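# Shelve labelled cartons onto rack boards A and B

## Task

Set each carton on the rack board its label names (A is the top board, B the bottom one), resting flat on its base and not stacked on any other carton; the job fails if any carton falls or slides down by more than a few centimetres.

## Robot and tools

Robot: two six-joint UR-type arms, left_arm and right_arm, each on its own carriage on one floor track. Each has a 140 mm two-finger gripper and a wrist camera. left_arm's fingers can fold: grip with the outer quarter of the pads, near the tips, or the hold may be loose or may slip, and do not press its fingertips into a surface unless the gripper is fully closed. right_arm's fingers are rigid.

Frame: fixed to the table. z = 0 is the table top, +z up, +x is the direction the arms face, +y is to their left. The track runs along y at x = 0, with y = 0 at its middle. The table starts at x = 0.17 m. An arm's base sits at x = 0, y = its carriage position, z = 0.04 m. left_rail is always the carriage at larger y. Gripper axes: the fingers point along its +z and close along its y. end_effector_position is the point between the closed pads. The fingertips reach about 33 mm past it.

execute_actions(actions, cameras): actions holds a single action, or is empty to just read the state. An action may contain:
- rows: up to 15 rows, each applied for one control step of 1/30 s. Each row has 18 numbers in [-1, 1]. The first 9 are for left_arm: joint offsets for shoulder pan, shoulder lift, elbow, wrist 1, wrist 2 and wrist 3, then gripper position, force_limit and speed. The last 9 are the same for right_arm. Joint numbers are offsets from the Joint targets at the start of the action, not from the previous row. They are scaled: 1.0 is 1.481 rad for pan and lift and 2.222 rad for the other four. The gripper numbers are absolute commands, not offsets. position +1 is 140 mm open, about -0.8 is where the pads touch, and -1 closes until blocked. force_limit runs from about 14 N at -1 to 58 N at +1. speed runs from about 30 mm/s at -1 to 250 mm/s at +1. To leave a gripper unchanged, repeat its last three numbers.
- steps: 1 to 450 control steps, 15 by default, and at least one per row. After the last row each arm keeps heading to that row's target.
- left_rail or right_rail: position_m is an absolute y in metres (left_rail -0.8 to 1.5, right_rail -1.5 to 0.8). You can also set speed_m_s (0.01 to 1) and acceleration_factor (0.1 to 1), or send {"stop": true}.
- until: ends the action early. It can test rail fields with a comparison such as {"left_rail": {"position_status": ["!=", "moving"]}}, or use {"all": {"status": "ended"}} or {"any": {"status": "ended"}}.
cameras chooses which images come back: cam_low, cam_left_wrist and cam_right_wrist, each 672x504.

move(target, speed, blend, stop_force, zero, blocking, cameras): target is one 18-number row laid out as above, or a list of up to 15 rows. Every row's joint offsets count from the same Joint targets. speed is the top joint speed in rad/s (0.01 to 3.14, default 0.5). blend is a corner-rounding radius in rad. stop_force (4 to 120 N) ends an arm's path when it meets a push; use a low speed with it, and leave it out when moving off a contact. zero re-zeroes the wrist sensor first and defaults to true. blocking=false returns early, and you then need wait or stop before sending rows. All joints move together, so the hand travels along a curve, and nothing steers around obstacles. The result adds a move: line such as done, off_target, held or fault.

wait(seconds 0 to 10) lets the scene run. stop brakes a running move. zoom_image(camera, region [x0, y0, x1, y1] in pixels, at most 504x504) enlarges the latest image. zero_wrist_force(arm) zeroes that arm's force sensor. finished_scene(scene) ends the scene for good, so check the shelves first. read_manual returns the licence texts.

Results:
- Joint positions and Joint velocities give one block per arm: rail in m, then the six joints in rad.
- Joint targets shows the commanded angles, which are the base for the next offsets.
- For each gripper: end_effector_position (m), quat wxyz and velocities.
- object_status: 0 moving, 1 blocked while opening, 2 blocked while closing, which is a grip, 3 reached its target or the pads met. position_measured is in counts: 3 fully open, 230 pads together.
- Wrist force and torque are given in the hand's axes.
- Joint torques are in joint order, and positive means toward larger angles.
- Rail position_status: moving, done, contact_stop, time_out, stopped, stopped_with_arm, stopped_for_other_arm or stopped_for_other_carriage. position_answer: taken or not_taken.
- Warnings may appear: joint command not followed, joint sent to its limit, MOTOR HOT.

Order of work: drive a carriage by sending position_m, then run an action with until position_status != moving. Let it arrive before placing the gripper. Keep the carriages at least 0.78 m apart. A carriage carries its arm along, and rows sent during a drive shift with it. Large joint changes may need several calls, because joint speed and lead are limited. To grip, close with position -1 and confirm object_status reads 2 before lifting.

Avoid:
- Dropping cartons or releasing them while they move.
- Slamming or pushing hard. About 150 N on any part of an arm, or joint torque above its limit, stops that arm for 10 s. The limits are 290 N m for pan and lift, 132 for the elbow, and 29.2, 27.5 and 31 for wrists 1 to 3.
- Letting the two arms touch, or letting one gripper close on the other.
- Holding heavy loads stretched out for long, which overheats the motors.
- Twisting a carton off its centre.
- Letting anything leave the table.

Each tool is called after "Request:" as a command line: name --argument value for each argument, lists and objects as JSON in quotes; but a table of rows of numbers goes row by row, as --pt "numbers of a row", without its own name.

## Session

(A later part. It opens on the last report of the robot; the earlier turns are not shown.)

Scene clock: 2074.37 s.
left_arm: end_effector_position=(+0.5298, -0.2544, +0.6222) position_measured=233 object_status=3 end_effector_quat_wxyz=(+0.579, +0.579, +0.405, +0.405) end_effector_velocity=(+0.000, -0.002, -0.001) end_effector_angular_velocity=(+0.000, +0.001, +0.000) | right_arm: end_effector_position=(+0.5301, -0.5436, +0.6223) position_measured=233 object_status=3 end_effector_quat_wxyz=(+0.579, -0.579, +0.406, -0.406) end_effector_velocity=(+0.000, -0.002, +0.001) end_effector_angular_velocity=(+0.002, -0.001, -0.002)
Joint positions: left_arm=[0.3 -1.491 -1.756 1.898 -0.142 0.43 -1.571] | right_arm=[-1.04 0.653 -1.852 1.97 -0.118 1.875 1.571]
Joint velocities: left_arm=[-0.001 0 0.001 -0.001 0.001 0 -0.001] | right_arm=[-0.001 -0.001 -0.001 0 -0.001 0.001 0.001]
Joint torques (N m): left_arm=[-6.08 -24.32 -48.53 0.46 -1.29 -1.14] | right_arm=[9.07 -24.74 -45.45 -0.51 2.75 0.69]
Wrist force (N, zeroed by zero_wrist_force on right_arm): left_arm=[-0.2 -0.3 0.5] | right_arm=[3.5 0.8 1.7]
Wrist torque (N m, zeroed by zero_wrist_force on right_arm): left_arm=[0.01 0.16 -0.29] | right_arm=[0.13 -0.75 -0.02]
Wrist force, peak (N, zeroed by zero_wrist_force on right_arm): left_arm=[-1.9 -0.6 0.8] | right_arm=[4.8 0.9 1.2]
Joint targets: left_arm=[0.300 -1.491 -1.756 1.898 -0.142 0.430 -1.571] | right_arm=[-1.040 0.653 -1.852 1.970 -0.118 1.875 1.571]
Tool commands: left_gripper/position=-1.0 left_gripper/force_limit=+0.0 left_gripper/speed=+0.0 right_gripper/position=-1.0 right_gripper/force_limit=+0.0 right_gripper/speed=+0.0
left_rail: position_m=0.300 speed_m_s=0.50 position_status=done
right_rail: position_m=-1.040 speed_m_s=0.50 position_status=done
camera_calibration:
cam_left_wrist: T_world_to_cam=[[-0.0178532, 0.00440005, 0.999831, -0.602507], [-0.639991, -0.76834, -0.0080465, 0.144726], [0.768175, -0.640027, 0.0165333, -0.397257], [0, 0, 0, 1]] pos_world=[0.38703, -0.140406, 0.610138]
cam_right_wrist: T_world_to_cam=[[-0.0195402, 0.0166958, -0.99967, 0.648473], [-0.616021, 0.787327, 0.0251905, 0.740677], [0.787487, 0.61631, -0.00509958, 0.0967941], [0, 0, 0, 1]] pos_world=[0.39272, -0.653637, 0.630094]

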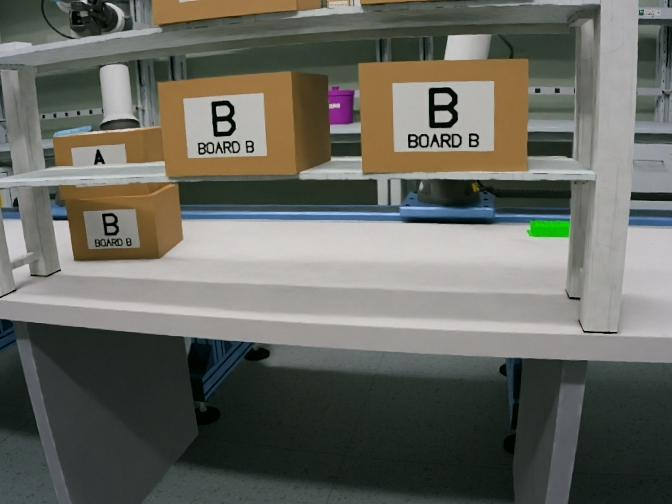

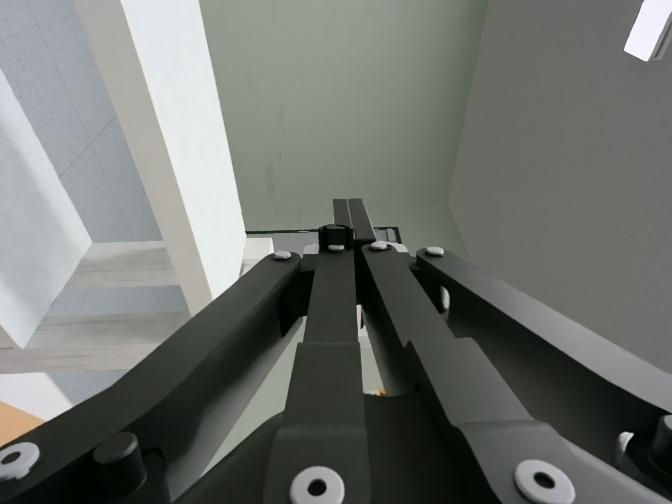

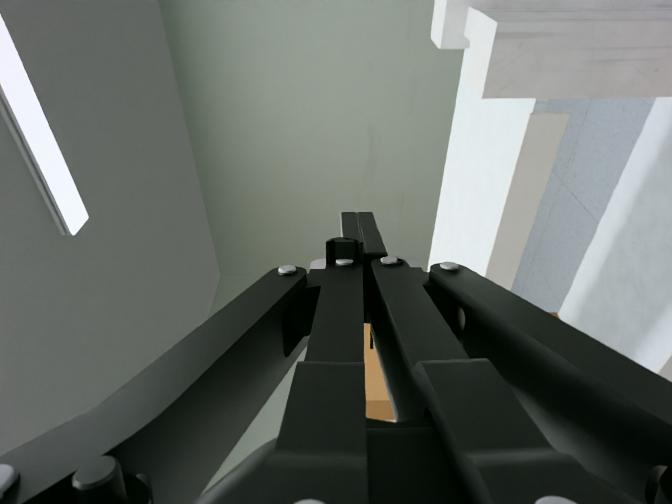

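Request:
move --target '[-0.129207,0.219033,0.044839,-0.190829,-0.176449,0,-1,0,0,-0.419474,-0.136736,0.235066,-0.143929,-0.369917,0,-1,0,0]' --speed 0.45 --cameras '["cam_left_wrist", "cam_right_wrist"]'

Scene clock: 2130.30 s.
left_arm: end_effector_position=(+0.4468, -0.3340, +0.4011) position_measured=233 object_status=3 end_effector_quat_wxyz=(+0.536, +0.536, +0.461, +0.461) | right_arm: end_effector_position=(+0.5177, -0.6807, +0.4011) position_measured=233 object_status=3 end_effector_quat_wxyz=(+0.617, -0.617, +0.346, -0.346)
Joint positions: left_arm=[0.3 -1.682 -1.431 1.997 -0.566 0.038 -1.571] | right_arm=[-1.04 0.032 -2.054 2.492 -0.438 1.053 1.571]
Joint velocities: within noise
Joint torques (N m): left_arm=[-14.14 -35.76 -30.07 -2.13 -2.58 -1.12] | right_arm=[-15.26 -14.77 -31.39 -7.2 -2.99 0.54]
Wrist force (N, zeroed by zero_wrist_force on right_arm): left_arm=[-0.2 -0.3 0.2] | right_arm=[3.0 0.6 2.2]
Wrist torque (N m, zeroed by zero_wrist_force on right_arm): left_arm=[-0.01 0.13 -0.29] | right_arm=[0.14 -0.59 0.06]
Wrist force, peak (N, zeroed by zero_wrist_force on right_arm): left_arm=[1.3 1.2 0.4] | right_arm=[4.8 -0.1 1.5]
Joint targets: left_arm=[0.300 -1.682 -1.431 1.997 -0.566 0.037 -1.571] | right_arm=[-1.040 0.032 -2.054 2.492 -0.438 1.053 1.571]
left_rail: position_m=0.300 speed_m_s=0.50 position_status=done
right_rail: position_m=-1.040 speed_m_s=0.50 position_status=done
move: done
camera_calibration:
cam_left_wrist: T_world_to_cam=[[-0.0182841, 0.000708886, 0.999833, -0.383599], [-0.473982, -0.880498, -0.0080435, -0.0829642], [0.880344, -0.47405, 0.0164351, -0.37544], [0, 0, 0, 1]] pos_world=[0.284179, -0.250755, 0.389038]
cam_right_wrist: T_world_to_cam=[[-0.0223228, 0.0123391, -0.999675, 0.427968], [-0.7605, 0.648857, 0.024991, 0.827142], [0.648955, 0.76081, -0.00510046, 0.36002], [0, 0, 0, 1]] pos_world=[0.404958, -0.815885, 0.408994]
Images, in order (width x height): cam_left_wrist 672x504, cam_right_wrist 672x504.

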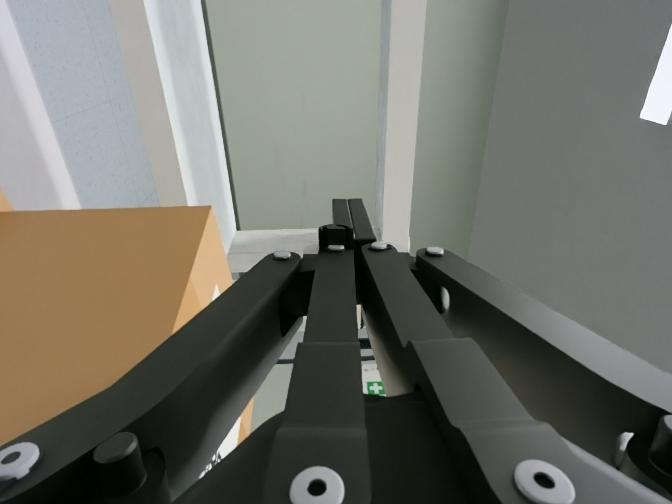

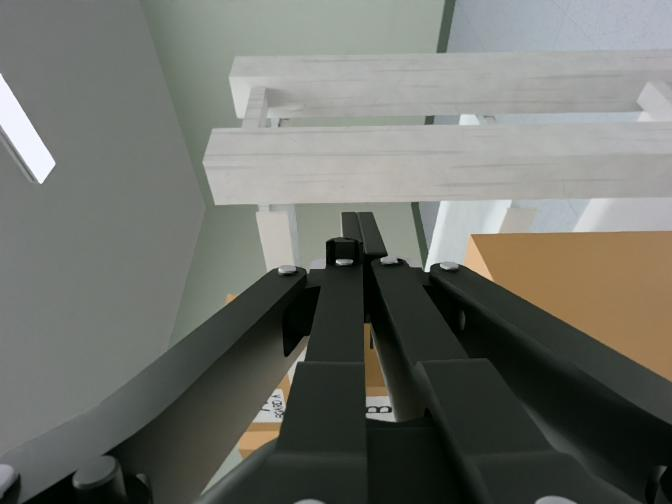

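Request:
zoom_image --camera "cam_left_wrist" --region '[0, 150, 300, 375]'

Request:
zoom_image --camera "cam_right_wrist" --region '[400, 180, 672, 384]'

Scaled by 1.680.

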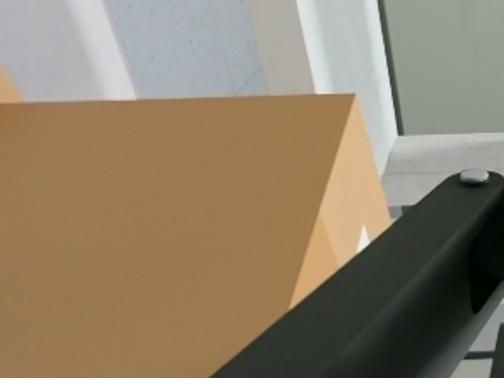

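Scaled by 1.853.

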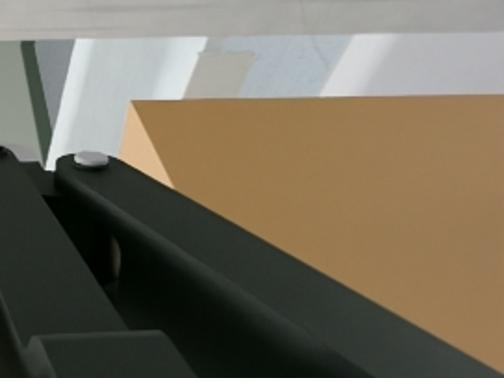

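Request:
move --target '[0,0.076636,0.036212,-0.087291,0,0,-1,0,0,0,0.111534,0.058680,-0.133019,0,0,-1,0,0]' --speed 0.25 --cameras '[]'

Request:
move --target '[0.019792,0.056276,-0.053386,0.015877,0.013192,0,-1,0,0,0.160853,0.060051,-0.024154,-0.015870,0.107212,0,-1,0,0]' --speed 0.04 --stop_force 8 --cameras '["cam_left_wrist", "cam_right_wrist"]'

Scene clock: 2239.17 s.
left_arm: end_effector_position=(+0.4467, -0.3341, +0.3003) position_measured=233 object_status=3 end_effector_quat_wxyz=(+0.536, +0.536, +0.461, +0.461) | right_arm: end_effector_position=(+0.5177, -0.6807, +0.3003) position_measured=233 object_status=3 end_effector_quat_wxyz=(+0.617, -0.617, +0.346, -0.346)
Joint positions: left_arm=[0.3 -1.682 -1.318 2.078 -0.76 0.037 -1.571] | right_arm=[-1.04 0.032 -1.889 2.622 -0.733 1.053 1.571]
Joint velocities: within noise
Joint torques (N m): left_arm=[-14.77 -39.3 -24.06 -2.23 -1.63 -1.52] | right_arm=[-12.6 3.47 -25.89 -6.57 -2.72 0.49]
Wrist force (N, zeroed by zero_wrist_force on right_arm): left_arm=[0.0 -0.2 0.3] | right_arm=[3.1 0.4 2.1]
Wrist torque (N m, zeroed by zero_wrist_force on right_arm): left_arm=[0.00 0.10 -0.28] | right_arm=[0.08 -0.59 0.09]
Wrist force, peak (N, zeroed by zero_wrist_force on right_arm): left_arm=[0.3 -1.2 0.5] | right_arm=[3.5 1.5 2.4]
Joint targets: left_arm=[0.300 -1.682 -1.318 2.078 -0.760 0.037 -1.571] | right_arm=[-1.040 0.032 -1.889 2.623 -0.734 1.053 1.571]
left_rail: position_m=0.300 speed_m_s=0.50 position_status=done
right_rail: position_m=-1.040 speed_m_s=0.50 position_status=done
move: done
No camera images: "cameras" was empty.

Scene clock: 2244.87 s.
left_arm: end_effector_position=(+0.4542, -0.3731, +0.3006) position_measured=233 object_status=3 end_effector_quat_wxyz=(+0.536, +0.536, +0.461, +0.461) | right_arm: end_effector_position=(+0.5099, -0.6364, +0.3006) position_measured=233 object_status=3 end_effector_quat_wxyz=(+0.617, -0.617, +0.346, -0.346)
Joint positions: left_arm=[0.3 -1.663 -1.263 1.999 -0.737 0.057 -1.571] | right_arm=[-1.04 0.213 -1.821 2.582 -0.761 1.235 1.571]
Joint velocities: within noise
Joint torques (N m): left_arm=[-12.37 -86.47 -32.47 -0.79 -1.15 -1.62] | right_arm=[-11.89 -27.31 -25.83 -0.15 -4.44 0.47]
Wrist force (N, zeroed by zero_wrist_force on right_arm): left_arm=[2.9 -0.7 -1.9] | right_arm=[7.2 2.2 1.5]
Wrist torque (N m, zeroed by zero_wrist_force on right_arm): left_arm=[0.06 0.15 -0.27] | right_arm=[0.06 -0.72 0.01]
Wrist force, peak (N, zeroed by zero_wrist_force on right_arm): left_arm=[7.5 1.6 -3.1] | right_arm=[11.1 0.1 -1.2]
Joint targets: left_arm=[0.300 -1.663 -1.263 1.999 -0.737 0.057 -1.571] | right_arm=[-1.040 0.213 -1.821 2.582 -0.761 1.235 1.571]
left_rail: position_m=0.300 speed_m_s=0.50 position_status=done
right_rail: position_m=-1.040 speed_m_s=0.50 position_status=done
move: contact (left_arm, right_arm); left_arm: the elbow is farthest, 0.040 rad from its target; right_arm: the shoulder pan is farthest, 0.057 rad from its target
camera_calibration:
cam_left_wrist: T_world_to_cam=[[-0.0182448, 0.000568223, 0.999833, -0.283103], [-0.473861, -0.880562, -0.00814652, -0.114668], [0.880411, -0.473931, 0.016335, -0.398883], [0, 0, 0, 1]] pos_world=[0.291679, -0.289855, 0.288637]
cam_right_wrist: T_world_to_cam=[[-0.0223986, 0.0124043, -0.999672, 0.32686], [-0.760498, 0.648855, 0.0250909, 0.794945], [0.648954, 0.760811, -0.00509994, 0.330866], [0, 0, 0, 1]] pos_world=[0.397158, -0.771585, 0.308494]
Images, in order (width x height): cam_left_wrist 672x504, cam_right_wrist 672x504.

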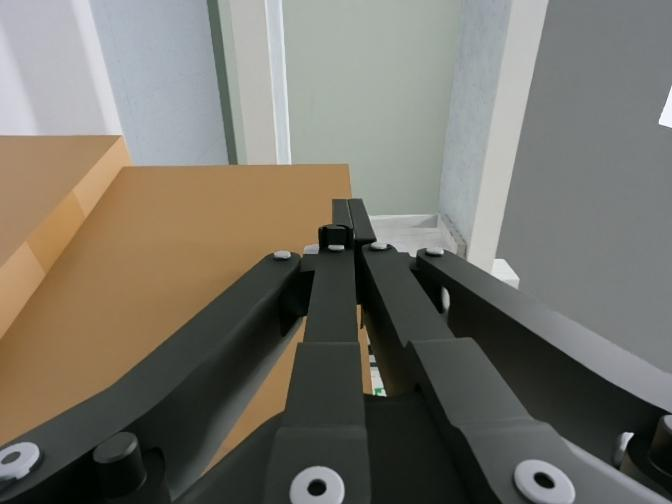

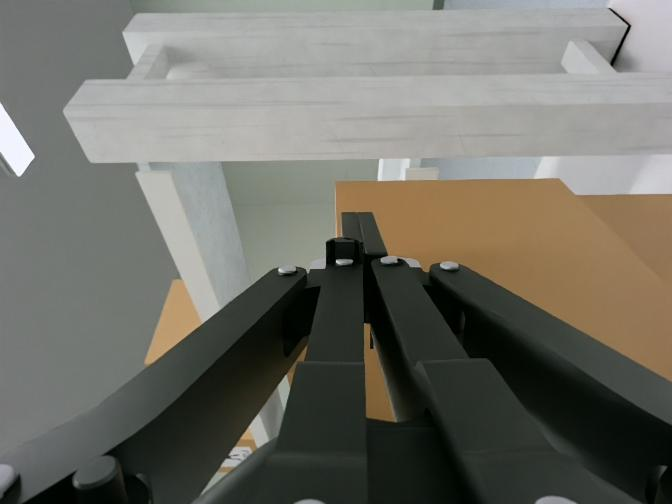

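Request:
move --pt "-0.001319 -0.003752 0.003559 -0.001059 -0.000879 0 -1 0 0 -0.010722 -0.004003 0.001610 0.001058 -0.007147 0 -1 0 0" --pt "-0.014273 -0.012782 0.013180 -0.004211 -0.009897 0 -1 0 0 -0.042496 -0.029412 0.012256 0.007347 -0.028767 0 -1 0 0" --speed '[0.03,0.06]' --cameras '[]'

Request:
execute_actions --actions '[{"right_rail": {"position_m": -1.0388, "speed_m_s": 0.05}, "steps": 60, "until": {"right_rail": {"position_status": ["!=", "moving"]}}}]' --cameras '[]'

Request:
move --target '[0.008246,0.023449,-0.022245,0.006616,0.005496,0,-1,0,0,0.067016,0.025022,-0.010064,-0.006612,0.044667,0,-1,0,0]' --speed 0.04 --stop_force 9 --cameras '["cam_left_wrist", "cam_right_wrist"]'

Scene clock: 2309.53 s.
left_arm: end_effector_position=(+0.4429, -0.3601, +0.2997) position_measured=233 object_status=3 end_effector_quat_wxyz=(+0.535, +0.536, +0.461, +0.462) | right_arm: end_effector_position=(+0.5045, -0.6532, +0.3003) position_measured=233 object_status=3 end_effector_quat_wxyz=(+0.617, -0.617, +0.345, -0.345)
Joint positions: left_arm=[0.3 -1.684 -1.281 2.029 -0.746 0.035 -1.571] | right_arm=[-1.04 0.151 -1.865 2.609 -0.744 1.171 1.571]
Joint velocities: within noise
Joint torques (N m): left_arm=[-16.23 -82.29 -26.25 -0.94 -2.81 -1.85] | right_arm=[-12.62 -23.77 -25.06 0.63 -3.11 0.28]
Wrist force (N, zeroed by zero_wrist_force on right_arm): left_arm=[-0.2 -0.2 0.2] | right_arm=[3.7 1.0 2.5]
Wrist torque (N m, zeroed by zero_wrist_force on right_arm): left_arm=[0.02 0.16 -0.27] | right_arm=[0.17 -0.72 0.04]
Wrist force, peak (N, zeroed by zero_wrist_force on right_arm): left_arm=[3.2 0.2 -2.1] | right_arm=[7.4 2.1 1.4]
Joint targets: left_arm=[0.300 -1.684 -1.281 2.029 -0.746 0.035 -1.571] | right_arm=[-1.040 0.151 -1.865 2.609 -0.744 1.171 1.571]
left_rail: position_m=0.300 speed_m_s=0.50 position_status=done
right_rail: position_m=-1.040 speed_m_s=0.50 position_status=done
move: done
No camera images: "cameras" was empty.

Scene clock: 2309.90 s.
left_arm: end_effector_position=(+0.4428, -0.3600, +0.2997) position_measured=233 object_status=3 end_effector_quat_wxyz=(+0.535, +0.536, +0.461, +0.462) | right_arm: end_effector_position=(+0.5044, -0.6520, +0.3002) position_measured=233 object_status=3 end_effector_quat_wxyz=(+0.617, -0.617, +0.345, -0.345)
Joint positions: left_arm=[0.3 -1.684 -1.281 2.029 -0.746 0.035 -1.571] | right_arm=[-1.039 0.151 -1.865 2.609 -0.744 1.171 1.571]
Joint velocities: within noise
Joint torques (N m): left_arm=[-13.95 -82.74 -25.54 -0.87 -2.5 -1.68] | right_arm=[-13.17 -22.92 -25.32 0.56 -3.04 0.24]
Wrist force (N, zeroed by zero_wrist_force on right_arm): left_arm=[0.1 -0.3 0.5] | right_arm=[3.6 1.0 2.4]
Wrist torque (N m, zeroed by zero_wrist_force on right_arm): left_arm=[0.00 0.09 -0.28] | right_arm=[0.16 -0.70 0.04]
Wrist force, peak (N, zeroed by zero_wrist_force on right_arm): left_arm=[0.1 -0.6 0.5] | right_arm=[4.5 1.0 1.9]
Joint targets: left_arm=[0.300 -1.684 -1.281 2.029 -0.746 0.035 -1.571] | right_arm=[-1.039 0.151 -1.865 2.609 -0.744 1.171 1.571]
Tool commands: left_gripper/position=-1.0 left_gripper/force_limit=+0.0 left_gripper/speed=+0.0 right_gripper/position=-1.0 right_gripper/force_limit=+0.0 right_gripper/speed=+0.0
left_rail: position_m=0.300 speed_m_s=0.50 position_status=done
right_rail: position_m=-1.039 speed_m_s=0.05 position_status=done
No camera images: "cameras" was empty.

Scene clock: 2313.03 s.
left_arm: end_effector_position=(+0.4457, -0.3749, +0.2996) position_measured=233 object_status=3 end_effector_quat_wxyz=(+0.535, +0.536, +0.461, +0.462) | right_arm: end_effector_position=(+0.5012, -0.6383, +0.3004) position_measured=233 object_status=3 end_effector_quat_wxyz=(+0.617, -0.617, +0.345, -0.345)
Joint positions: left_arm=[0.3 -1.677 -1.26 1.999 -0.737 0.042 -1.571] | right_arm=[-1.039 0.208 -1.843 2.596 -0.753 1.228 1.571]
Joint velocities: within noise
Joint torques (N m): left_arm=[-12.61 -83.75 -29.01 -1.33 -1.04 -1.76] | right_arm=[-13.64 -25.39 -26.89 -0.06 -3.37 0.42]
Wrist force (N, zeroed by zero_wrist_force on right_arm): left_arm=[3.6 1.9 -4.3] | right_arm=[4.0 1.5 2.6]
Wrist torque (N m, zeroed by zero_wrist_force on right_arm): left_arm=[0.01 0.19 -0.30] | right_arm=[0.18 -0.52 0.02]
Wrist force, peak (N, zeroed by zero_wrist_force on right_arm): left_arm=[9.2 2.2 -5.4] | right_arm=[12.7 0.2 -1.8]
Joint targets: left_arm=[0.300 -1.677 -1.260 1.999 -0.737 0.042 -1.571] | right_arm=[-1.039 0.208 -1.843 2.596 -0.753 1.228 1.571]
left_rail: position_m=0.300 speed_m_s=0.50 position_status=done
right_rail: position_m=-1.039 speed_m_s=0.05 position_status=done
move: contact (left_arm, right_arm); left_arm: the elbow is farthest, 0.019 rad from its target; right_arm: the shoulder pan is farthest, 0.043 rad from its target
camera_calibration:
cam_left_wrist: T_world_to_cam=[[-0.0184123, -0.00038165, 0.99983, -0.282487], [-0.473011, -0.88101, -0.009047, -0.120583], [0.880864, -0.473097, 0.0160409, -0.39191], [0, 0, 0, 1]] pos_world=[0.282981, -0.291754, 0.287635]
cam_right_wrist: T_world_to_cam=[[-0.02241, 0.0123837, -0.999672, 0.326381], [-0.761096, 0.648154, 0.0250909, 0.789395], [0.648252, 0.761409, -0.00509993, 0.338703], [0, 0, 0, 1]] pos_world=[0.388554, -0.773583, 0.308194]
Images, in order (width x height): cam_left_wrist 672x504, cam_right_wrist 672x504.

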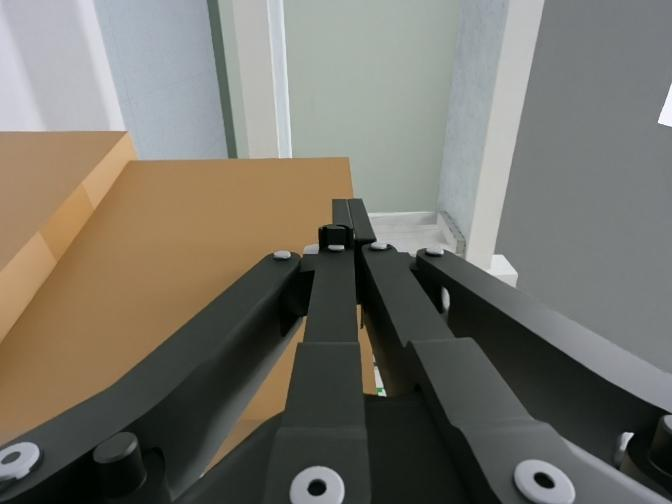

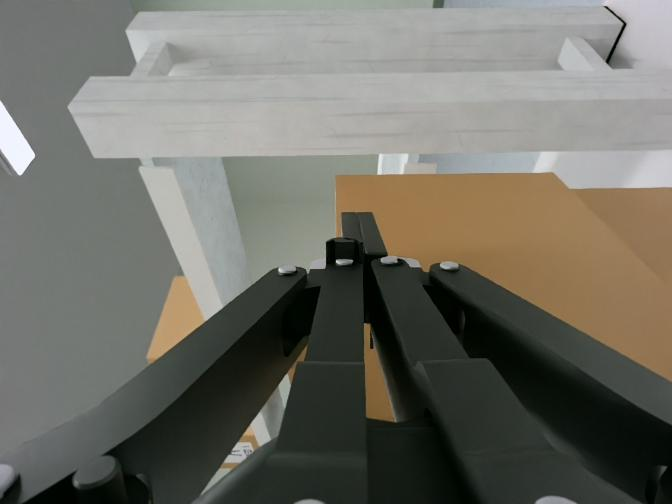

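Request:
move --pt "0.000858 0.002439 -0.002313 0.000688 0.000572 0 -1 0 0 0.006952 0.002602 -0.001047 -0.000688 0.004634 0 -1 0 0" --pt "0.002448 -0.007554 -0.006303 0.010438 0.001699 0 -1 0 0 0.008691 -0.014652 -0.006826 0.016592 0.006250 0 -1 0 0" --speed '[0.015,0.025]' --cameras '["cam_left_wrist"]'

Scene clock: 2389.10 s.
left_arm: end_effector_position=(+0.4476, -0.3778, +0.3124) position_measured=233 object_status=3 end_effector_quat_wxyz=(+0.536, +0.535, +0.462, +0.461) | right_arm: end_effector_position=(+0.4999, -0.6356, +0.3122) position_measured=233 object_status=3 end_effector_quat_wxyz=(+0.617, -0.617, +0.346, -0.346)
Joint positions: left_arm=[0.3 -1.673 -1.272 1.985 -0.714 0.046 -1.571] | right_arm=[-1.039 0.221 -1.865 2.581 -0.716 1.242 1.571]
Joint velocities: within noise
Joint torques (N m): left_arm=[3.49 -87.37 -66.84 0.31 16.57 -1.14] | right_arm=[27.24 -29.71 -49.48 -1.61 -3.32 0.24]
Wrist force (N, zeroed by zero_wrist_force on right_arm): left_arm=[27.9 -8.2 -9.7] | right_arm=[31.6 10.3 -7.1]
Wrist torque (N m, zeroed by zero_wrist_force on right_arm): left_arm=[0.23 1.13 -0.19] | right_arm=[-0.13 0.08 -0.04]
Wrist force, peak (N, zeroed by zero_wrist_force on right_arm): left_arm=[27.9 -8.2 -9.7] | right_arm=[31.6 10.3 -7.1]
Joint targets: left_arm=[0.300 -1.673 -1.272 1.985 -0.714 0.046 -1.571] | right_arm=[-1.039 0.221 -1.865 2.581 -0.716 1.242 1.571]
left_rail: position_m=0.300 speed_m_s=0.50 position_status=done
right_rail: position_m=-1.039 speed_m_s=0.05 position_status=done
move: done
camera_calibration:
cam_left_wrist: T_world_to_cam=[[-0.0181159, 0.00162322, 0.999835, -0.294649], [-0.473096, -0.880982, -0.0071417, -0.122618], [0.880825, -0.473147, 0.0167277, -0.395458], [0, 0, 0, 1]] pos_world=[0.284981, -0.294656, 0.30034]
Images, in order (width x height): cam_left_wrist 672x504.

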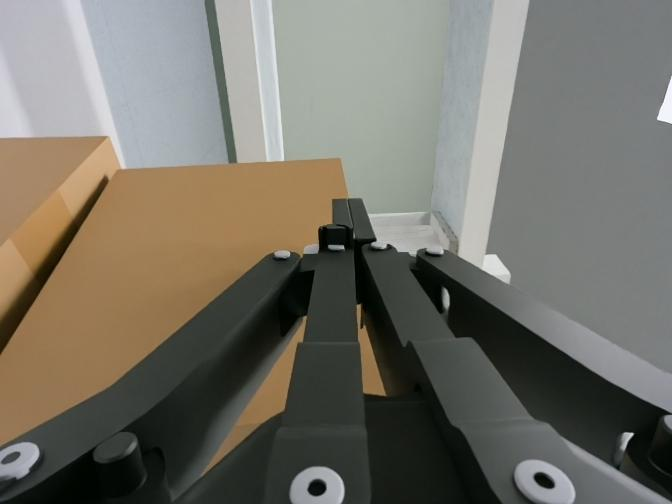

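Request:
execute_actions --actions '[{"right_rail": {"position_m": -1.0379, "speed_m_s": 0.02, "acceleration_factor": 0.2}, "steps": 60, "until": {"right_rail": {"position_status": ["!=", "moving"]}}}]' --cameras '[]'

Scene clock: 2398.40 s.
left_arm: end_effector_position=(+0.4476, -0.3778, +0.3125) position_measured=233 object_status=3 end_effector_quat_wxyz=(+0.536, +0.535, +0.462, +0.461) | right_arm: end_effector_position=(+0.4999, -0.6347, +0.3123) position_measured=233 object_status=3 end_effector_quat_wxyz=(+0.617, -0.617, +0.346, -0.346)
Joint positions: left_arm=[0.3 -1.673 -1.272 1.985 -0.714 0.046 -1.571] | right_arm=[-1.038 0.221 -1.865 2.581 -0.716 1.242 1.571]
Joint velocities: within noise
Joint torques (N m): left_arm=[-0.92 -86.83 -62.46 -0.71 16.13 -1.24] | right_arm=[27.1 -28.72 -42.21 -2.48 -5.45 0.46]
Wrist force (N, zeroed by zero_wrist_force on right_arm): left_arm=[34.6 -8.0 -11.8] | right_arm=[38.5 10.8 -9.4]
Wrist torque (N m, zeroed by zero_wrist_force on right_arm): left_arm=[0.27 1.35 -0.19] | right_arm=[-0.10 0.23 -0.04]
Wrist force, peak (N, zeroed by zero_wrist_force on right_arm): left_arm=[35.1 -7.5 -11.5] | right_arm=[38.6 10.8 -9.4]
Joint targets: left_arm=[0.300 -1.673 -1.272 1.985 -0.714 0.046 -1.571] | right_arm=[-1.038 0.221 -1.865 2.581 -0.716 1.242 1.571]
Tool commands: left_gripper/position=-1.0 left_gripper/force_limit=+0.0 left_gripper/speed=+0.0 right_gripper/position=-1.0 right_gripper/force_limit=+0.0 right_gripper/speed=+0.0
left_rail: position_m=0.300 speed_m_s=0.50 position_status=done
right_rail: position_m=-1.038 speed_m_s=0.02 position_status=done
No camera images: "cameras" was empty.

Request:
move --pt "0.005744 -0.084171 0.015962 0.040140 0.018883 0 -1 0 0 0.101891 -0.017651 -0.049946 0.061710 0.082968 0 -1 0 0" --pt "0.012791 -0.166059 0.024025 0.086656 0.038635 0 -1 0 0 0.190243 -0.017919 -0.102827 0.114770 0.156910 0 -1 0 0" --pt "0.021727 -0.243502 0.024287 0.138011 0.059646 0 -1 0 0 0.266435 -0.004100 -0.158746 0.161478 0.222749 0 -1 0 0" --pt "0.033136 -0.314339 0.016847 0.192666 0.082305 0 -1 0 0 0.331844 0.020510 -0.217801 0.204131 0.281401 0 -1 0 0" --pt "0.047602 -0.376409 0.001803 0.249080 0.107002 0 -1 0 0 0.387848 0.052614 -0.280095 0.245027 0.333782 0 -1 0 0" --pt "0.065710 -0.427549 -0.020745 0.305713 0.134127 0 -1 0 0 0.435821 0.088916 -0.345726 0.286462 0.380812 0 -1 0 0" --speed 0.12 --blend 0.012 --cameras '["cam_low", "cam_left_wrist", "cam_right_wrist"]'

Scene clock: 2445.97 s.
left_arm: end_effector_position=(+0.4924, -0.1877, +0.6605) position_measured=233 object_status=3 end_effector_quat_wxyz=(+0.579, +0.579, +0.406, +0.405) | right_arm: end_effector_position=(+0.4922, -0.4502, +0.6603) position_measured=233 object_status=3 end_effector_quat_wxyz=(+0.579, -0.579, +0.406, -0.406)
Joint positions: left_arm=[0.3 -1.576 -1.905 1.939 -0.035 0.344 -1.571] | right_arm=[-1.038 0.866 -1.733 1.813 -0.079 2.088 1.571]
Joint velocities: within noise
Joint torques (N m): left_arm=[-2.44 -30.1 -70.98 -0.82 16.06 -1.09] | right_arm=[20.61 -19.02 -63.12 -3.05 -3.78 0.53]
Wrist force (N, zeroed by zero_wrist_force on right_arm): left_arm=[27.7 -7.6 -9.7] | right_arm=[31.0 10.5 -8.0]
Wrist torque (N m, zeroed by zero_wrist_force on right_arm): left_arm=[0.24 1.05 -0.22] | right_arm=[-0.10 0.03 -0.07]
Wrist force, peak (N, zeroed by zero_wrist_force on right_arm): left_arm=[36.6 -8.2 -12.8] | right_arm=[40.6 11.2 -10.4]
Joint targets: left_arm=[0.300 -1.576 -1.905 1.939 -0.035 0.344 -1.571] | right_arm=[-1.038 0.866 -1.733 1.813 -0.079 2.088 1.571]
left_rail: position_m=0.300 speed_m_s=0.50 position_status=done
right_rail: position_m=-1.038 speed_m_s=0.02 position_status=done
move: done
camera_calibration:
cam_left_wrist: T_world_to_cam=[[-0.0177995, 0.00538256, 0.999827, -0.641607], [-0.639239, -0.768974, -0.00724037, 0.171437], [0.768802, -0.639258, 0.0171281, -0.327084], [0, 0, 0, 1]] pos_world=[0.349632, -0.0738069, 0.64834]
cam_right_wrist: T_world_to_cam=[[-0.0196004, 0.0167773, -0.999667, 0.684224], [-0.615958, 0.787373, 0.0252914, 0.642711], [0.787535, 0.616249, -0.00509874, 0.0692969], [0, 0, 0, 1]] pos_world=[0.35472, -0.560237, 0.668094]

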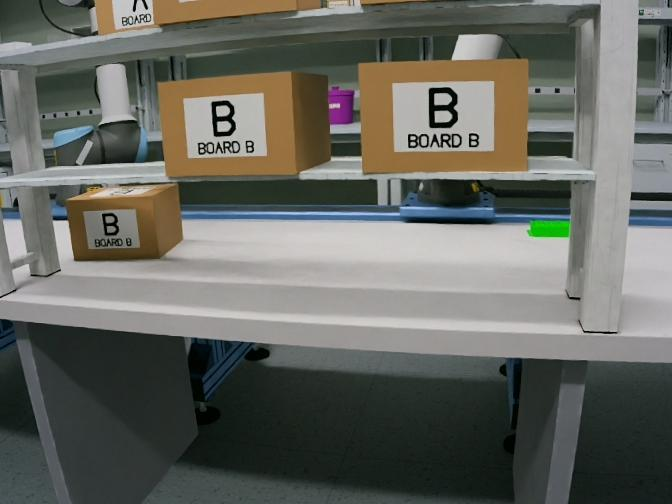

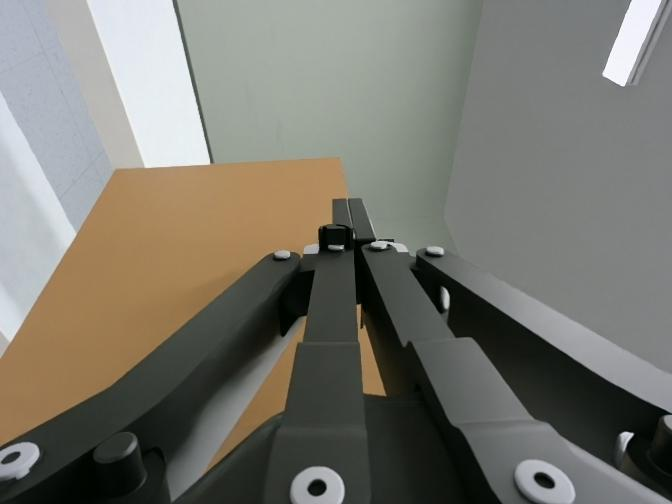

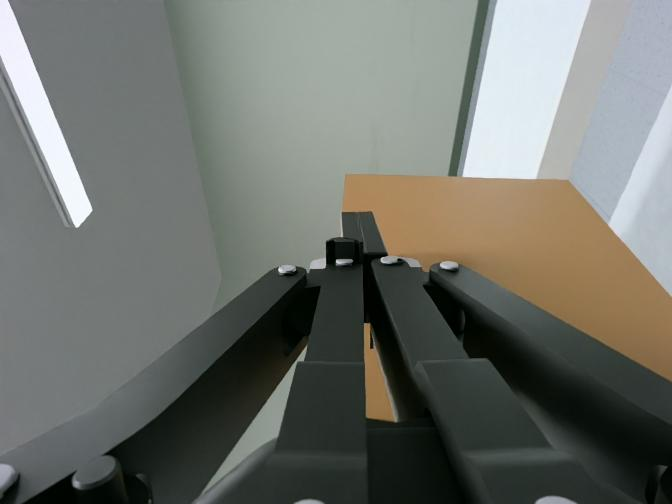

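Request:
execute_actions --actions '[{"right_rail": {"position_m": -1.0370}, "steps": 60, "until": {"right_rail": {"position_status": ["!=", "moving"]}}}]' --cameras '[]'

Scene clock: 2463.10 s.
left_arm: end_effector_position=(+0.4925, -0.1876, +0.6606) position_measured=233 object_status=3 end_effector_quat_wxyz=(+0.579, +0.579, +0.406, +0.405) | right_arm: end_effector_position=(+0.4922, -0.4493, +0.6604) position_measured=233 object_status=3 end_effector_quat_wxyz=(+0.579, -0.579, +0.406, -0.406)
Joint positions: left_arm=[0.3 -1.576 -1.905 1.939 -0.035 0.344 -1.571] | right_arm=[-1.037 0.866 -1.733 1.813 -0.079 2.088 1.571]
Joint velocities: within noise
Joint torques (N m): left_arm=[-3.33 -25.94 -65.17 -1.61 15.18 -1.08] | right_arm=[24.2 -19.85 -56.73 -3.87 -5.24 0.61]
Wrist force (N, zeroed by zero_wrist_force on right_arm): left_arm=[33.2 -7.9 -11.4] | right_arm=[37.0 11.1 -9.5]
Wrist torque (N m, zeroed by zero_wrist_force on right_arm): left_arm=[0.25 1.30 -0.22] | right_arm=[-0.07 0.15 -0.07]
Wrist force, peak (N, zeroed by zero_wrist_force on right_arm): left_arm=[33.2 -7.9 -11.4] | right_arm=[36.9 11.2 -10.0]
Joint targets: left_arm=[0.300 -1.576 -1.905 1.939 -0.035 0.344 -1.571] | right_arm=[-1.037 0.866 -1.733 1.813 -0.079 2.088 1.571]
Tool commands: left_gripper/position=-1.0 left_gripper/force_limit=+0.0 left_gripper/speed=+0.0 right_gripper/position=-1.0 right_gripper/force_limit=+0.0 right_gripper/speed=+0.0
left_rail: position_m=0.300 speed_m_s=0.50 position_status=done
right_rail: position_m=-1.037 speed_m_s=0.02 position_status=done
No camera images: "cameras" was empty.

Request:
move --pt "0.088923 0.030670 -0.013696 -0.006746 0.059269 0 -1 0 0 -0.052107 0.023454 -0.013194 -0.002438 -0.034730 0 -1 0 0" --pt "0.168836 0.065080 -0.030275 -0.013103 0.112532 0 -1 0 0 -0.097784 0.050637 -0.029234 -0.004516 -0.065175 0 -1 0 0" --pt "0.240426 0.102658 -0.049752 -0.018671 0.160248 0 -1 0 0 -0.137801 0.081179 -0.048186 -0.005921 -0.091847 0 -1 0 0" --pt "0.304381 0.142832 -0.072149 -0.023051 0.202875 0 -1 0 0 -0.172929 0.114711 -0.070114 -0.006342 -0.115260 0 -1 0 0" --pt "0.361387 0.185030 -0.097482 -0.025843 0.240870 0 -1 0 0 -0.203936 0.150864 -0.095086 -0.005467 -0.135927 0 -1 0 0" --pt "0.412131 0.228679 -0.125770 -0.026649 0.274693 0 -1 0 0 -0.231593 0.189267 -0.123166 -0.002983 -0.154360 0 -1 0 0" --speed 0.095 --blend 0.012 --cameras '["cam_left_wrist", "cam_right_wrist"]'

Scene clock: 2500.60 s.
left_arm: end_effector_position=(+0.7888, -0.1874, +0.6608) position_measured=233 object_status=3 end_effector_quat_wxyz=(+0.580, +0.579, +0.406, +0.406) | right_arm: end_effector_position=(+0.7886, -0.4493, +0.6604) position_measured=233 object_status=3 end_effector_quat_wxyz=(+0.579, -0.579, +0.406, -0.406)
Joint positions: left_arm=[0.3 -0.965 -1.566 1.659 -0.094 0.954 -1.571] | right_arm=[-1.037 0.523 -1.453 1.539 -0.086 1.745 1.571]
Joint velocities: within noise
Joint torques (N m): left_arm=[-9.82 -29.31 -72.9 -12.08 17.22 -0.57] | right_arm=[8.54 -48.67 -61.66 -3 -17 0.9]
Wrist force (N, zeroed by zero_wrist_force on right_arm): left_arm=[29.2 -7.7 -10.2] | right_arm=[32.3 10.7 -7.9]
Wrist torque (N m, zeroed by zero_wrist_force on right_arm): left_arm=[0.27 1.13 -0.22] | right_arm=[-0.03 0.10 -0.12]
Wrist force, peak (N, zeroed by zero_wrist_force on right_arm): left_arm=[40.6 -7.5 -13.8] | right_arm=[44.3 11.4 -12.0]
Joint targets: left_arm=[0.300 -0.965 -1.566 1.659 -0.094 0.954 -1.571] | right_arm=[-1.037 0.523 -1.453 1.539 -0.086 1.745 1.571]
left_rail: position_m=0.300 speed_m_s=0.50 position_status=done
right_rail: position_m=-1.037 speed_m_s=0.02 position_status=done
move: done
camera_calibration:
cam_left_wrist: T_world_to_cam=[[-0.018418, 0.00511655, 0.999817, -0.636245], [-0.639164, -0.76903, -0.0078388, 0.3614], [0.76885, -0.639192, 0.0174344, -0.555059], [0, 0, 0, 1]] pos_world=[0.646033, -0.0736067, 0.648639]
cam_right_wrist: T_world_to_cam=[[-0.0196172, 0.0166375, -0.999669, 0.690052], [-0.615909, 0.787414, 0.0251913, 0.824629], [0.787573, 0.616199, -0.00519966, -0.164667], [0, 0, 0, 1]] pos_world=[0.651121, -0.559337, 0.668194]
Images, in order (width x height): cam_left_wrist 672x504, cam_right_wrist 672x504.

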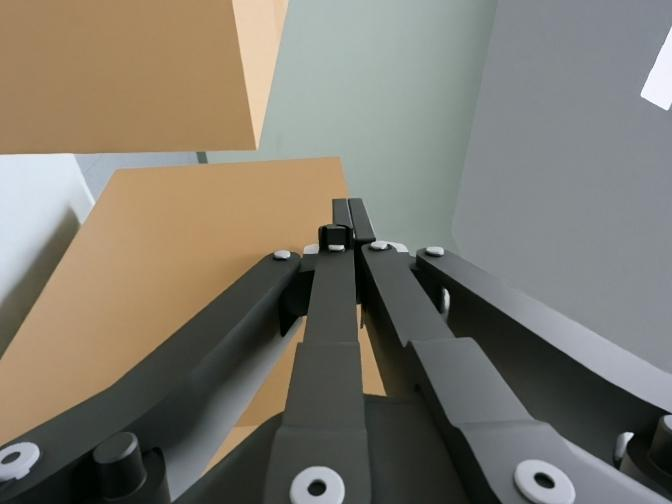

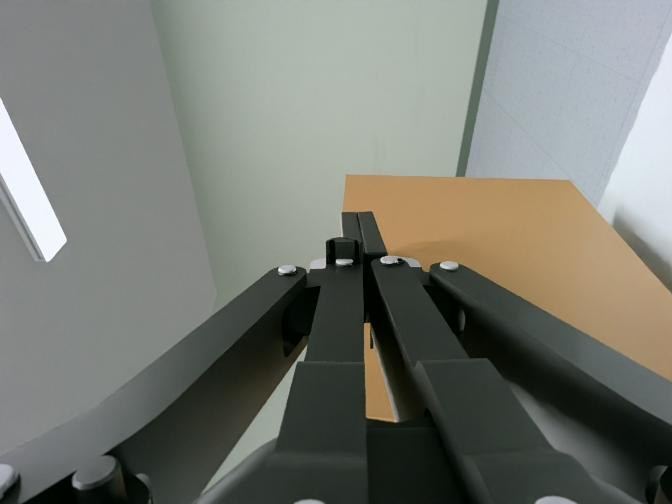

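Request:
move --pt "0 0.003501 0.019050 -0.021384 0 0 -1 0 0 0 0.003250 0.018946 -0.021112 0 0 -1 0 0" --pt "0 0.003987 0.021116 -0.023773 0 0 -1 0 0 0 0.003706 0.020984 -0.023454 0 0 -1 0 0" --speed '[0.04,0.012]' --cameras '["cam_low"]'

Scene clock: 2531.80 s.
left_arm: end_effector_position=(+0.7890, -0.1875, +0.6309) position_measured=233 object_status=3 end_effector_quat_wxyz=(+0.580, +0.579, +0.406, +0.406) | right_arm: end_effector_position=(+0.7887, -0.4493, +0.6305) position_measured=233 object_status=3 end_effector_quat_wxyz=(+0.579, -0.579, +0.406, -0.406)
Joint positions: left_arm=[0.3 -0.965 -1.56 1.706 -0.147 0.954 -1.571] | right_arm=[-1.037 0.523 -1.448 1.585 -0.138 1.745 1.571]
Joint velocities: within noise
Joint torques (N m): left_arm=[-17.32 -26.7 -53.09 -11.73 14.83 -0.6] | right_arm=[12.75 -47.52 -43.49 -12.14 -14.74 1.34]
Wrist force (N, zeroed by zero_wrist_force on right_arm): left_arm=[28.6 -6.7 -9.9] | right_arm=[32.2 7.1 -8.6]
Wrist torque (N m, zeroed by zero_wrist_force on right_arm): left_arm=[0.16 1.17 -0.21] | right_arm=[0.15 -0.02 -0.12]
Wrist force, peak (N, zeroed by zero_wrist_force on right_arm): left_arm=[31.2 -7.7 -10.6] | right_arm=[34.6 11.4 -8.8]
Joint targets: left_arm=[0.300 -0.965 -1.560 1.706 -0.147 0.954 -1.571] | right_arm=[-1.037 0.523 -1.448 1.585 -0.138 1.745 1.571]
left_rail: position_m=0.300 speed_m_s=0.50 position_status=done
right_rail: position_m=-1.037 speed_m_s=0.02 position_status=done
move: done
Images, in order (width x height): cam_low 672x504.

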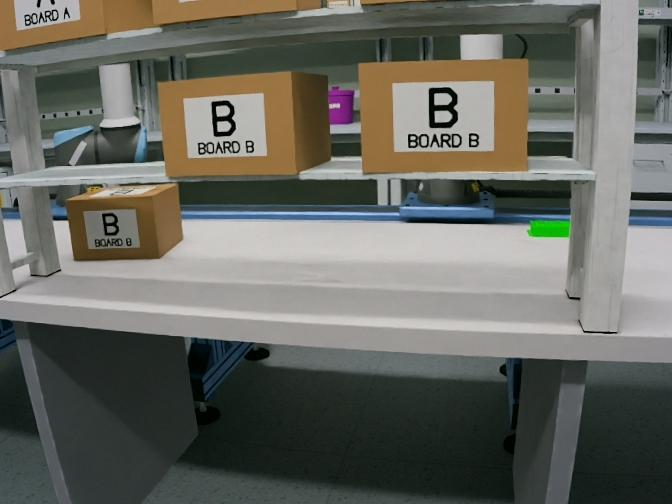

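Request:
move --target '[0,0.000512,0.002045,-0.002387,0,0,-1,0,0,0,0.000478,0.002025,-0.002344,0,0,-1,0,0]' --speed 0.01 --cameras '[]'

Scene clock: 2538.30 s.
left_arm: end_effector_position=(+0.7890, -0.1875, +0.6282) position_measured=233 object_status=3 end_effector_quat_wxyz=(+0.580, +0.579, +0.406, +0.406) | right_arm: end_effector_position=(+0.7887, -0.4493, +0.6277) position_measured=233 object_status=3 end_effector_quat_wxyz=(+0.579, -0.579, +0.406, -0.406)
Joint positions: left_arm=[0.3 -0.965 -1.56 1.71 -0.152 0.954 -1.571] | right_arm=[-1.037 0.523 -1.447 1.59 -0.143 1.745 1.571]
Joint velocities: within noise
Joint torques (N m): left_arm=[-18.44 -2.79 -32.53 -4.67 14.2 0.06] | right_arm=[15.95 -24.05 -30.06 -5.53 -13.93 1.35]
Wrist force (N, zeroed by zero_wrist_force on right_arm): left_arm=[32.7 15.2 -17.7] | right_arm=[34.6 -10.6 -17.8]
Wrist torque (N m, zeroed by zero_wrist_force on right_arm): left_arm=[-0.46 1.09 -0.50] | right_arm=[0.66 0.01 0.11]
Wrist force, peak (N, zeroed by zero_wrist_force on right_arm): left_arm=[32.7 15.2 -17.7] | right_arm=[34.6 -10.6 -17.8]
Joint targets: left_arm=[0.300 -0.965 -1.560 1.711 -0.152 0.954 -1.571] | right_arm=[-1.037 0.523 -1.447 1.590 -0.143 1.745 1.571]
left_rail: position_m=0.300 speed_m_s=0.50 position_status=done
right_rail: position_m=-1.037 speed_m_s=0.02 position_status=done
move: done
No camera images: "cameras" was empty.

Request:
execute_actions --actions '[]' --cameras '["cam_left_wrist", "cam_right_wrist"]'

Scene clock: 2546.17 s.
left_arm: end_effector_position=(+0.7890, -0.1875, +0.6278) position_measured=233 object_status=3 end_effector_quat_wxyz=(+0.579, +0.579, +0.406, +0.406) | right_arm: end_effector_position=(+0.7887, -0.4493, +0.6274) position_measured=233 object_status=3 end_effector_quat_wxyz=(+0.579, -0.579, +0.406, -0.406)
Joint positions: left_arm=[0.3 -0.965 -1.56 1.711 -0.152 0.954 -1.571] | right_arm=[-1.037 0.523 -1.447 1.59 -0.143 1.745 1.571]
Joint velocities: within noise
Joint torques (N m): left_arm=[-21.5 2.02 -29.75 0.9 13.55 -0.09] | right_arm=[16.95 -20 -28.61 1.61 -13.02 1.47]
Wrist force (N, zeroed by zero_wrist_force on right_arm): left_arm=[32.8 20.3 -19.8] | right_arm=[34.8 -14.0 -19.6]
Wrist torque (N m, zeroed by zero_wrist_force on right_arm): left_arm=[-0.63 1.18 -0.57] | right_arm=[0.81 0.04 0.16]
Wrist force, peak (N, zeroed by zero_wrist_force on right_arm): left_arm=[33.4 21.0 -19.4] | right_arm=[35.1 -14.8 -19.6]
Joint targets: left_arm=[0.300 -0.965 -1.560 1.711 -0.152 0.954 -1.571] | right_arm=[-1.037 0.523 -1.447 1.590 -0.143 1.745 1.571]
Tool commands: left_gripper/position=-1.0 left_gripper/force_limit=+0.0 left_gripper/speed=+0.0 right_gripper/position=-1.0 right_gripper/force_limit=+0.0 right_gripper/speed=+0.0
left_rail: position_m=0.300 speed_m_s=0.50 position_status=done
right_rail: position_m=-1.037 speed_m_s=0.02 position_status=done
camera_calibration:
cam_left_wrist: T_world_to_cam=[[-0.0184159, 0.00511536, 0.999817, -0.603251], [-0.639115, -0.769072, -0.00783719, 0.361169], [0.768891, -0.639142, 0.0174324, -0.554583], [0, 0, 0, 1]] pos_world=[0.646133, -0.0736067, 0.615639]
cam_right_wrist: T_world_to_cam=[[-0.0196158, 0.0166395, -0.999669, 0.657067], [-0.615847, 0.787463, 0.0251917, 0.82557], [0.787622, 0.616137, -0.00519935, -0.165063], [0, 0, 0, 1]] pos_world=[0.651321, -0.559338, 0.635194]
Images, in order (width x height): cam_left_wrist 672x504, cam_right_wrist 672x504.

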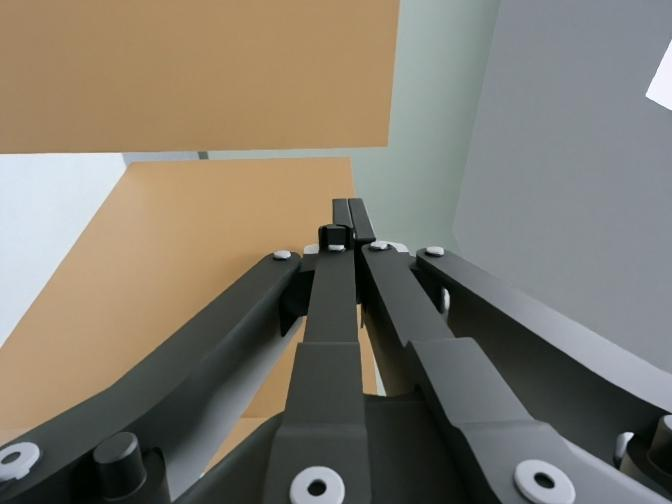

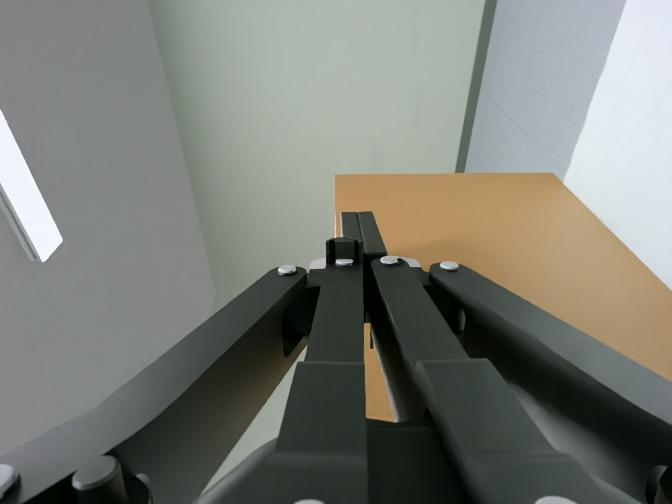

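Request:
move --pt "0 -0.000136 -0.000545 0.000636 0 0 -1 0 0 0 -0.000128 -0.000540 0.000625 0 0 -1 0 0" --pt "0.001357 -0.001569 0.000377 0.000669 0.000904 0 -1 0 0 -0.003234 -0.002926 0.001518 0.000432 -0.002155 0 -1 0 0" --pt "0.005427 -0.005864 0.003143 0.000766 0.003617 0 -1 0 0 -0.012934 -0.011319 0.007693 -0.000149 -0.008621 0 -1 0 0" --pt "-0.078269 -0.077250 0.048157 0.003332 -0.052167 0 -1 0 0 0.020662 -0.081589 0.062124 -0.007743 0.013772 0 -1 0 0" --pt "-0.182736 -0.145144 0.085952 0.010789 -0.121797 0 -1 0 0 0.072503 -0.142996 0.101187 -0.005878 0.048325 0 -1 0 0" --pt "-0.343259 -0.219961 0.122068 0.024541 -0.228788 0 -1 0 0 0.157799 -0.208400 0.138378 0.000524 0.105176 0 -1 0 0" --speed '[0.01,0.012,0.04,0.12,0.25,0.3]' --blend '[0,0,0.003,0.015,0.015,0]' --cameras '["cam_low", "cam_left_wrist", "cam_right_wrist"]'

Scene clock: 2601.97 s.
left_arm: end_effector_position=(+0.5303, -0.1771, +0.6286) position_measured=233 object_status=3 end_effector_quat_wxyz=(+0.579, +0.579, +0.406, +0.406) | right_arm: end_effector_position=(+0.5301, -0.4828, +0.6223) position_measured=233 object_status=3 end_effector_quat_wxyz=(+0.579, -0.579, +0.406, -0.406)
Joint positions: left_arm=[0.3 -1.473 -1.885 1.982 -0.098 0.446 -1.571] | right_arm=[-1.037 0.757 -1.755 1.897 -0.142 1.979 1.571]
Joint velocities: within noise
Joint torques (N m): left_arm=[-15.53 -38.74 -39.69 1.37 -2.9 0.57] | right_arm=[9.65 -45.65 -35.46 0.85 3.54 1.77]
Wrist force (N, zeroed by zero_wrist_force on right_arm): left_arm=[-0.1 -0.5 0.3] | right_arm=[3.4 0.9 -2.4]
Wrist torque (N m, zeroed by zero_wrist_force on right_arm): left_arm=[-0.04 0.12 -0.29] | right_arm=[0.15 -0.78 0.04]
Wrist force, peak (N, zeroed by zero_wrist_force on right_arm): left_arm=[33.3 20.8 -19.9] | right_arm=[35.2 -14.8 -19.5]
Joint targets: left_arm=[0.300 -1.474 -1.885 1.982 -0.098 0.446 -1.571] | right_arm=[-1.037 0.757 -1.756 1.897 -0.142 1.979 1.571]
left_rail: position_m=0.300 speed_m_s=0.50 position_status=done
right_rail: position_m=-1.037 speed_m_s=0.02 position_status=done
move: done
camera_calibration:
cam_left_wrist: T_world_to_cam=[[-0.0179404, 0.00537071, 0.999825, -0.609039], [-0.639236, -0.768975, -0.00733948, 0.203567], [0.768801, -0.639256, 0.0172289, -0.349025], [0, 0, 0, 1]] pos_world=[0.387532, -0.0633069, 0.61644]
cam_right_wrist: T_world_to_cam=[[-0.0195368, 0.0167007, -0.99967, 0.647556], [-0.615849, 0.787462, 0.0251912, 0.692678], [0.787622, 0.616137, -0.00509935, 0.0591844], [0, 0, 0, 1]] pos_world=[0.392621, -0.592738, 0.630194]

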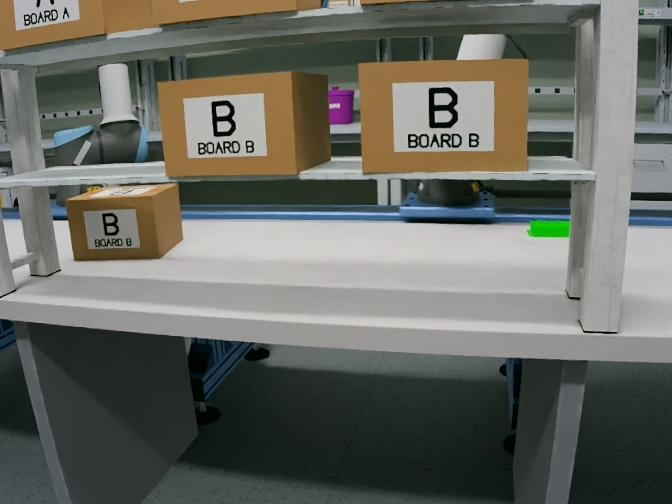

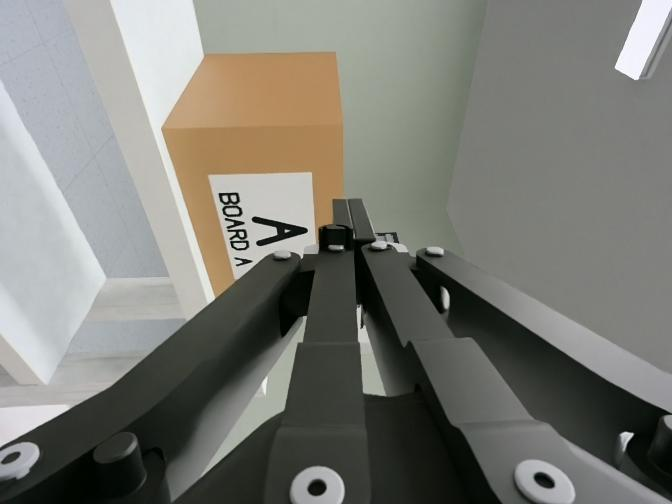

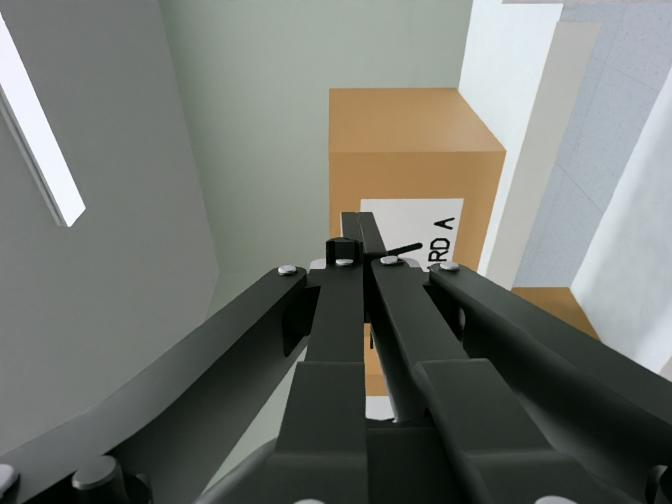

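Request:
zoom_image --camera "cam_right_wrist" --region '[480, 240, 672, 384]'

Request:
zoom_image --camera "cam_low" --region '[50, 165, 210, 285]'

Scaled by 2.625.

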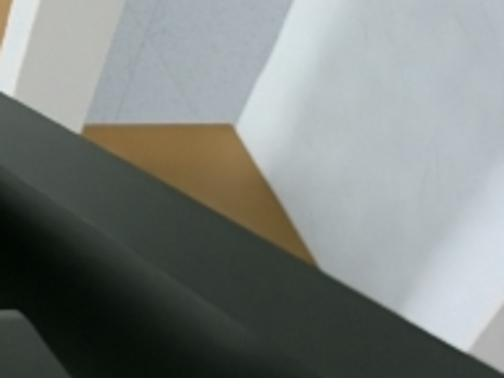

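Scaled by 3.150.

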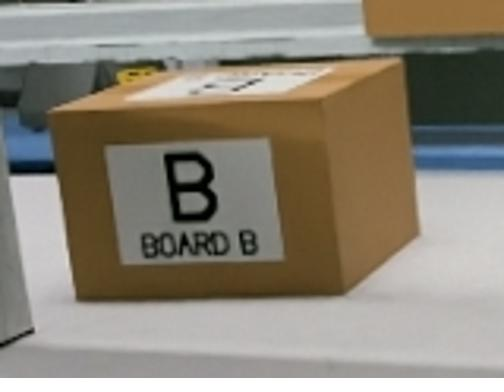

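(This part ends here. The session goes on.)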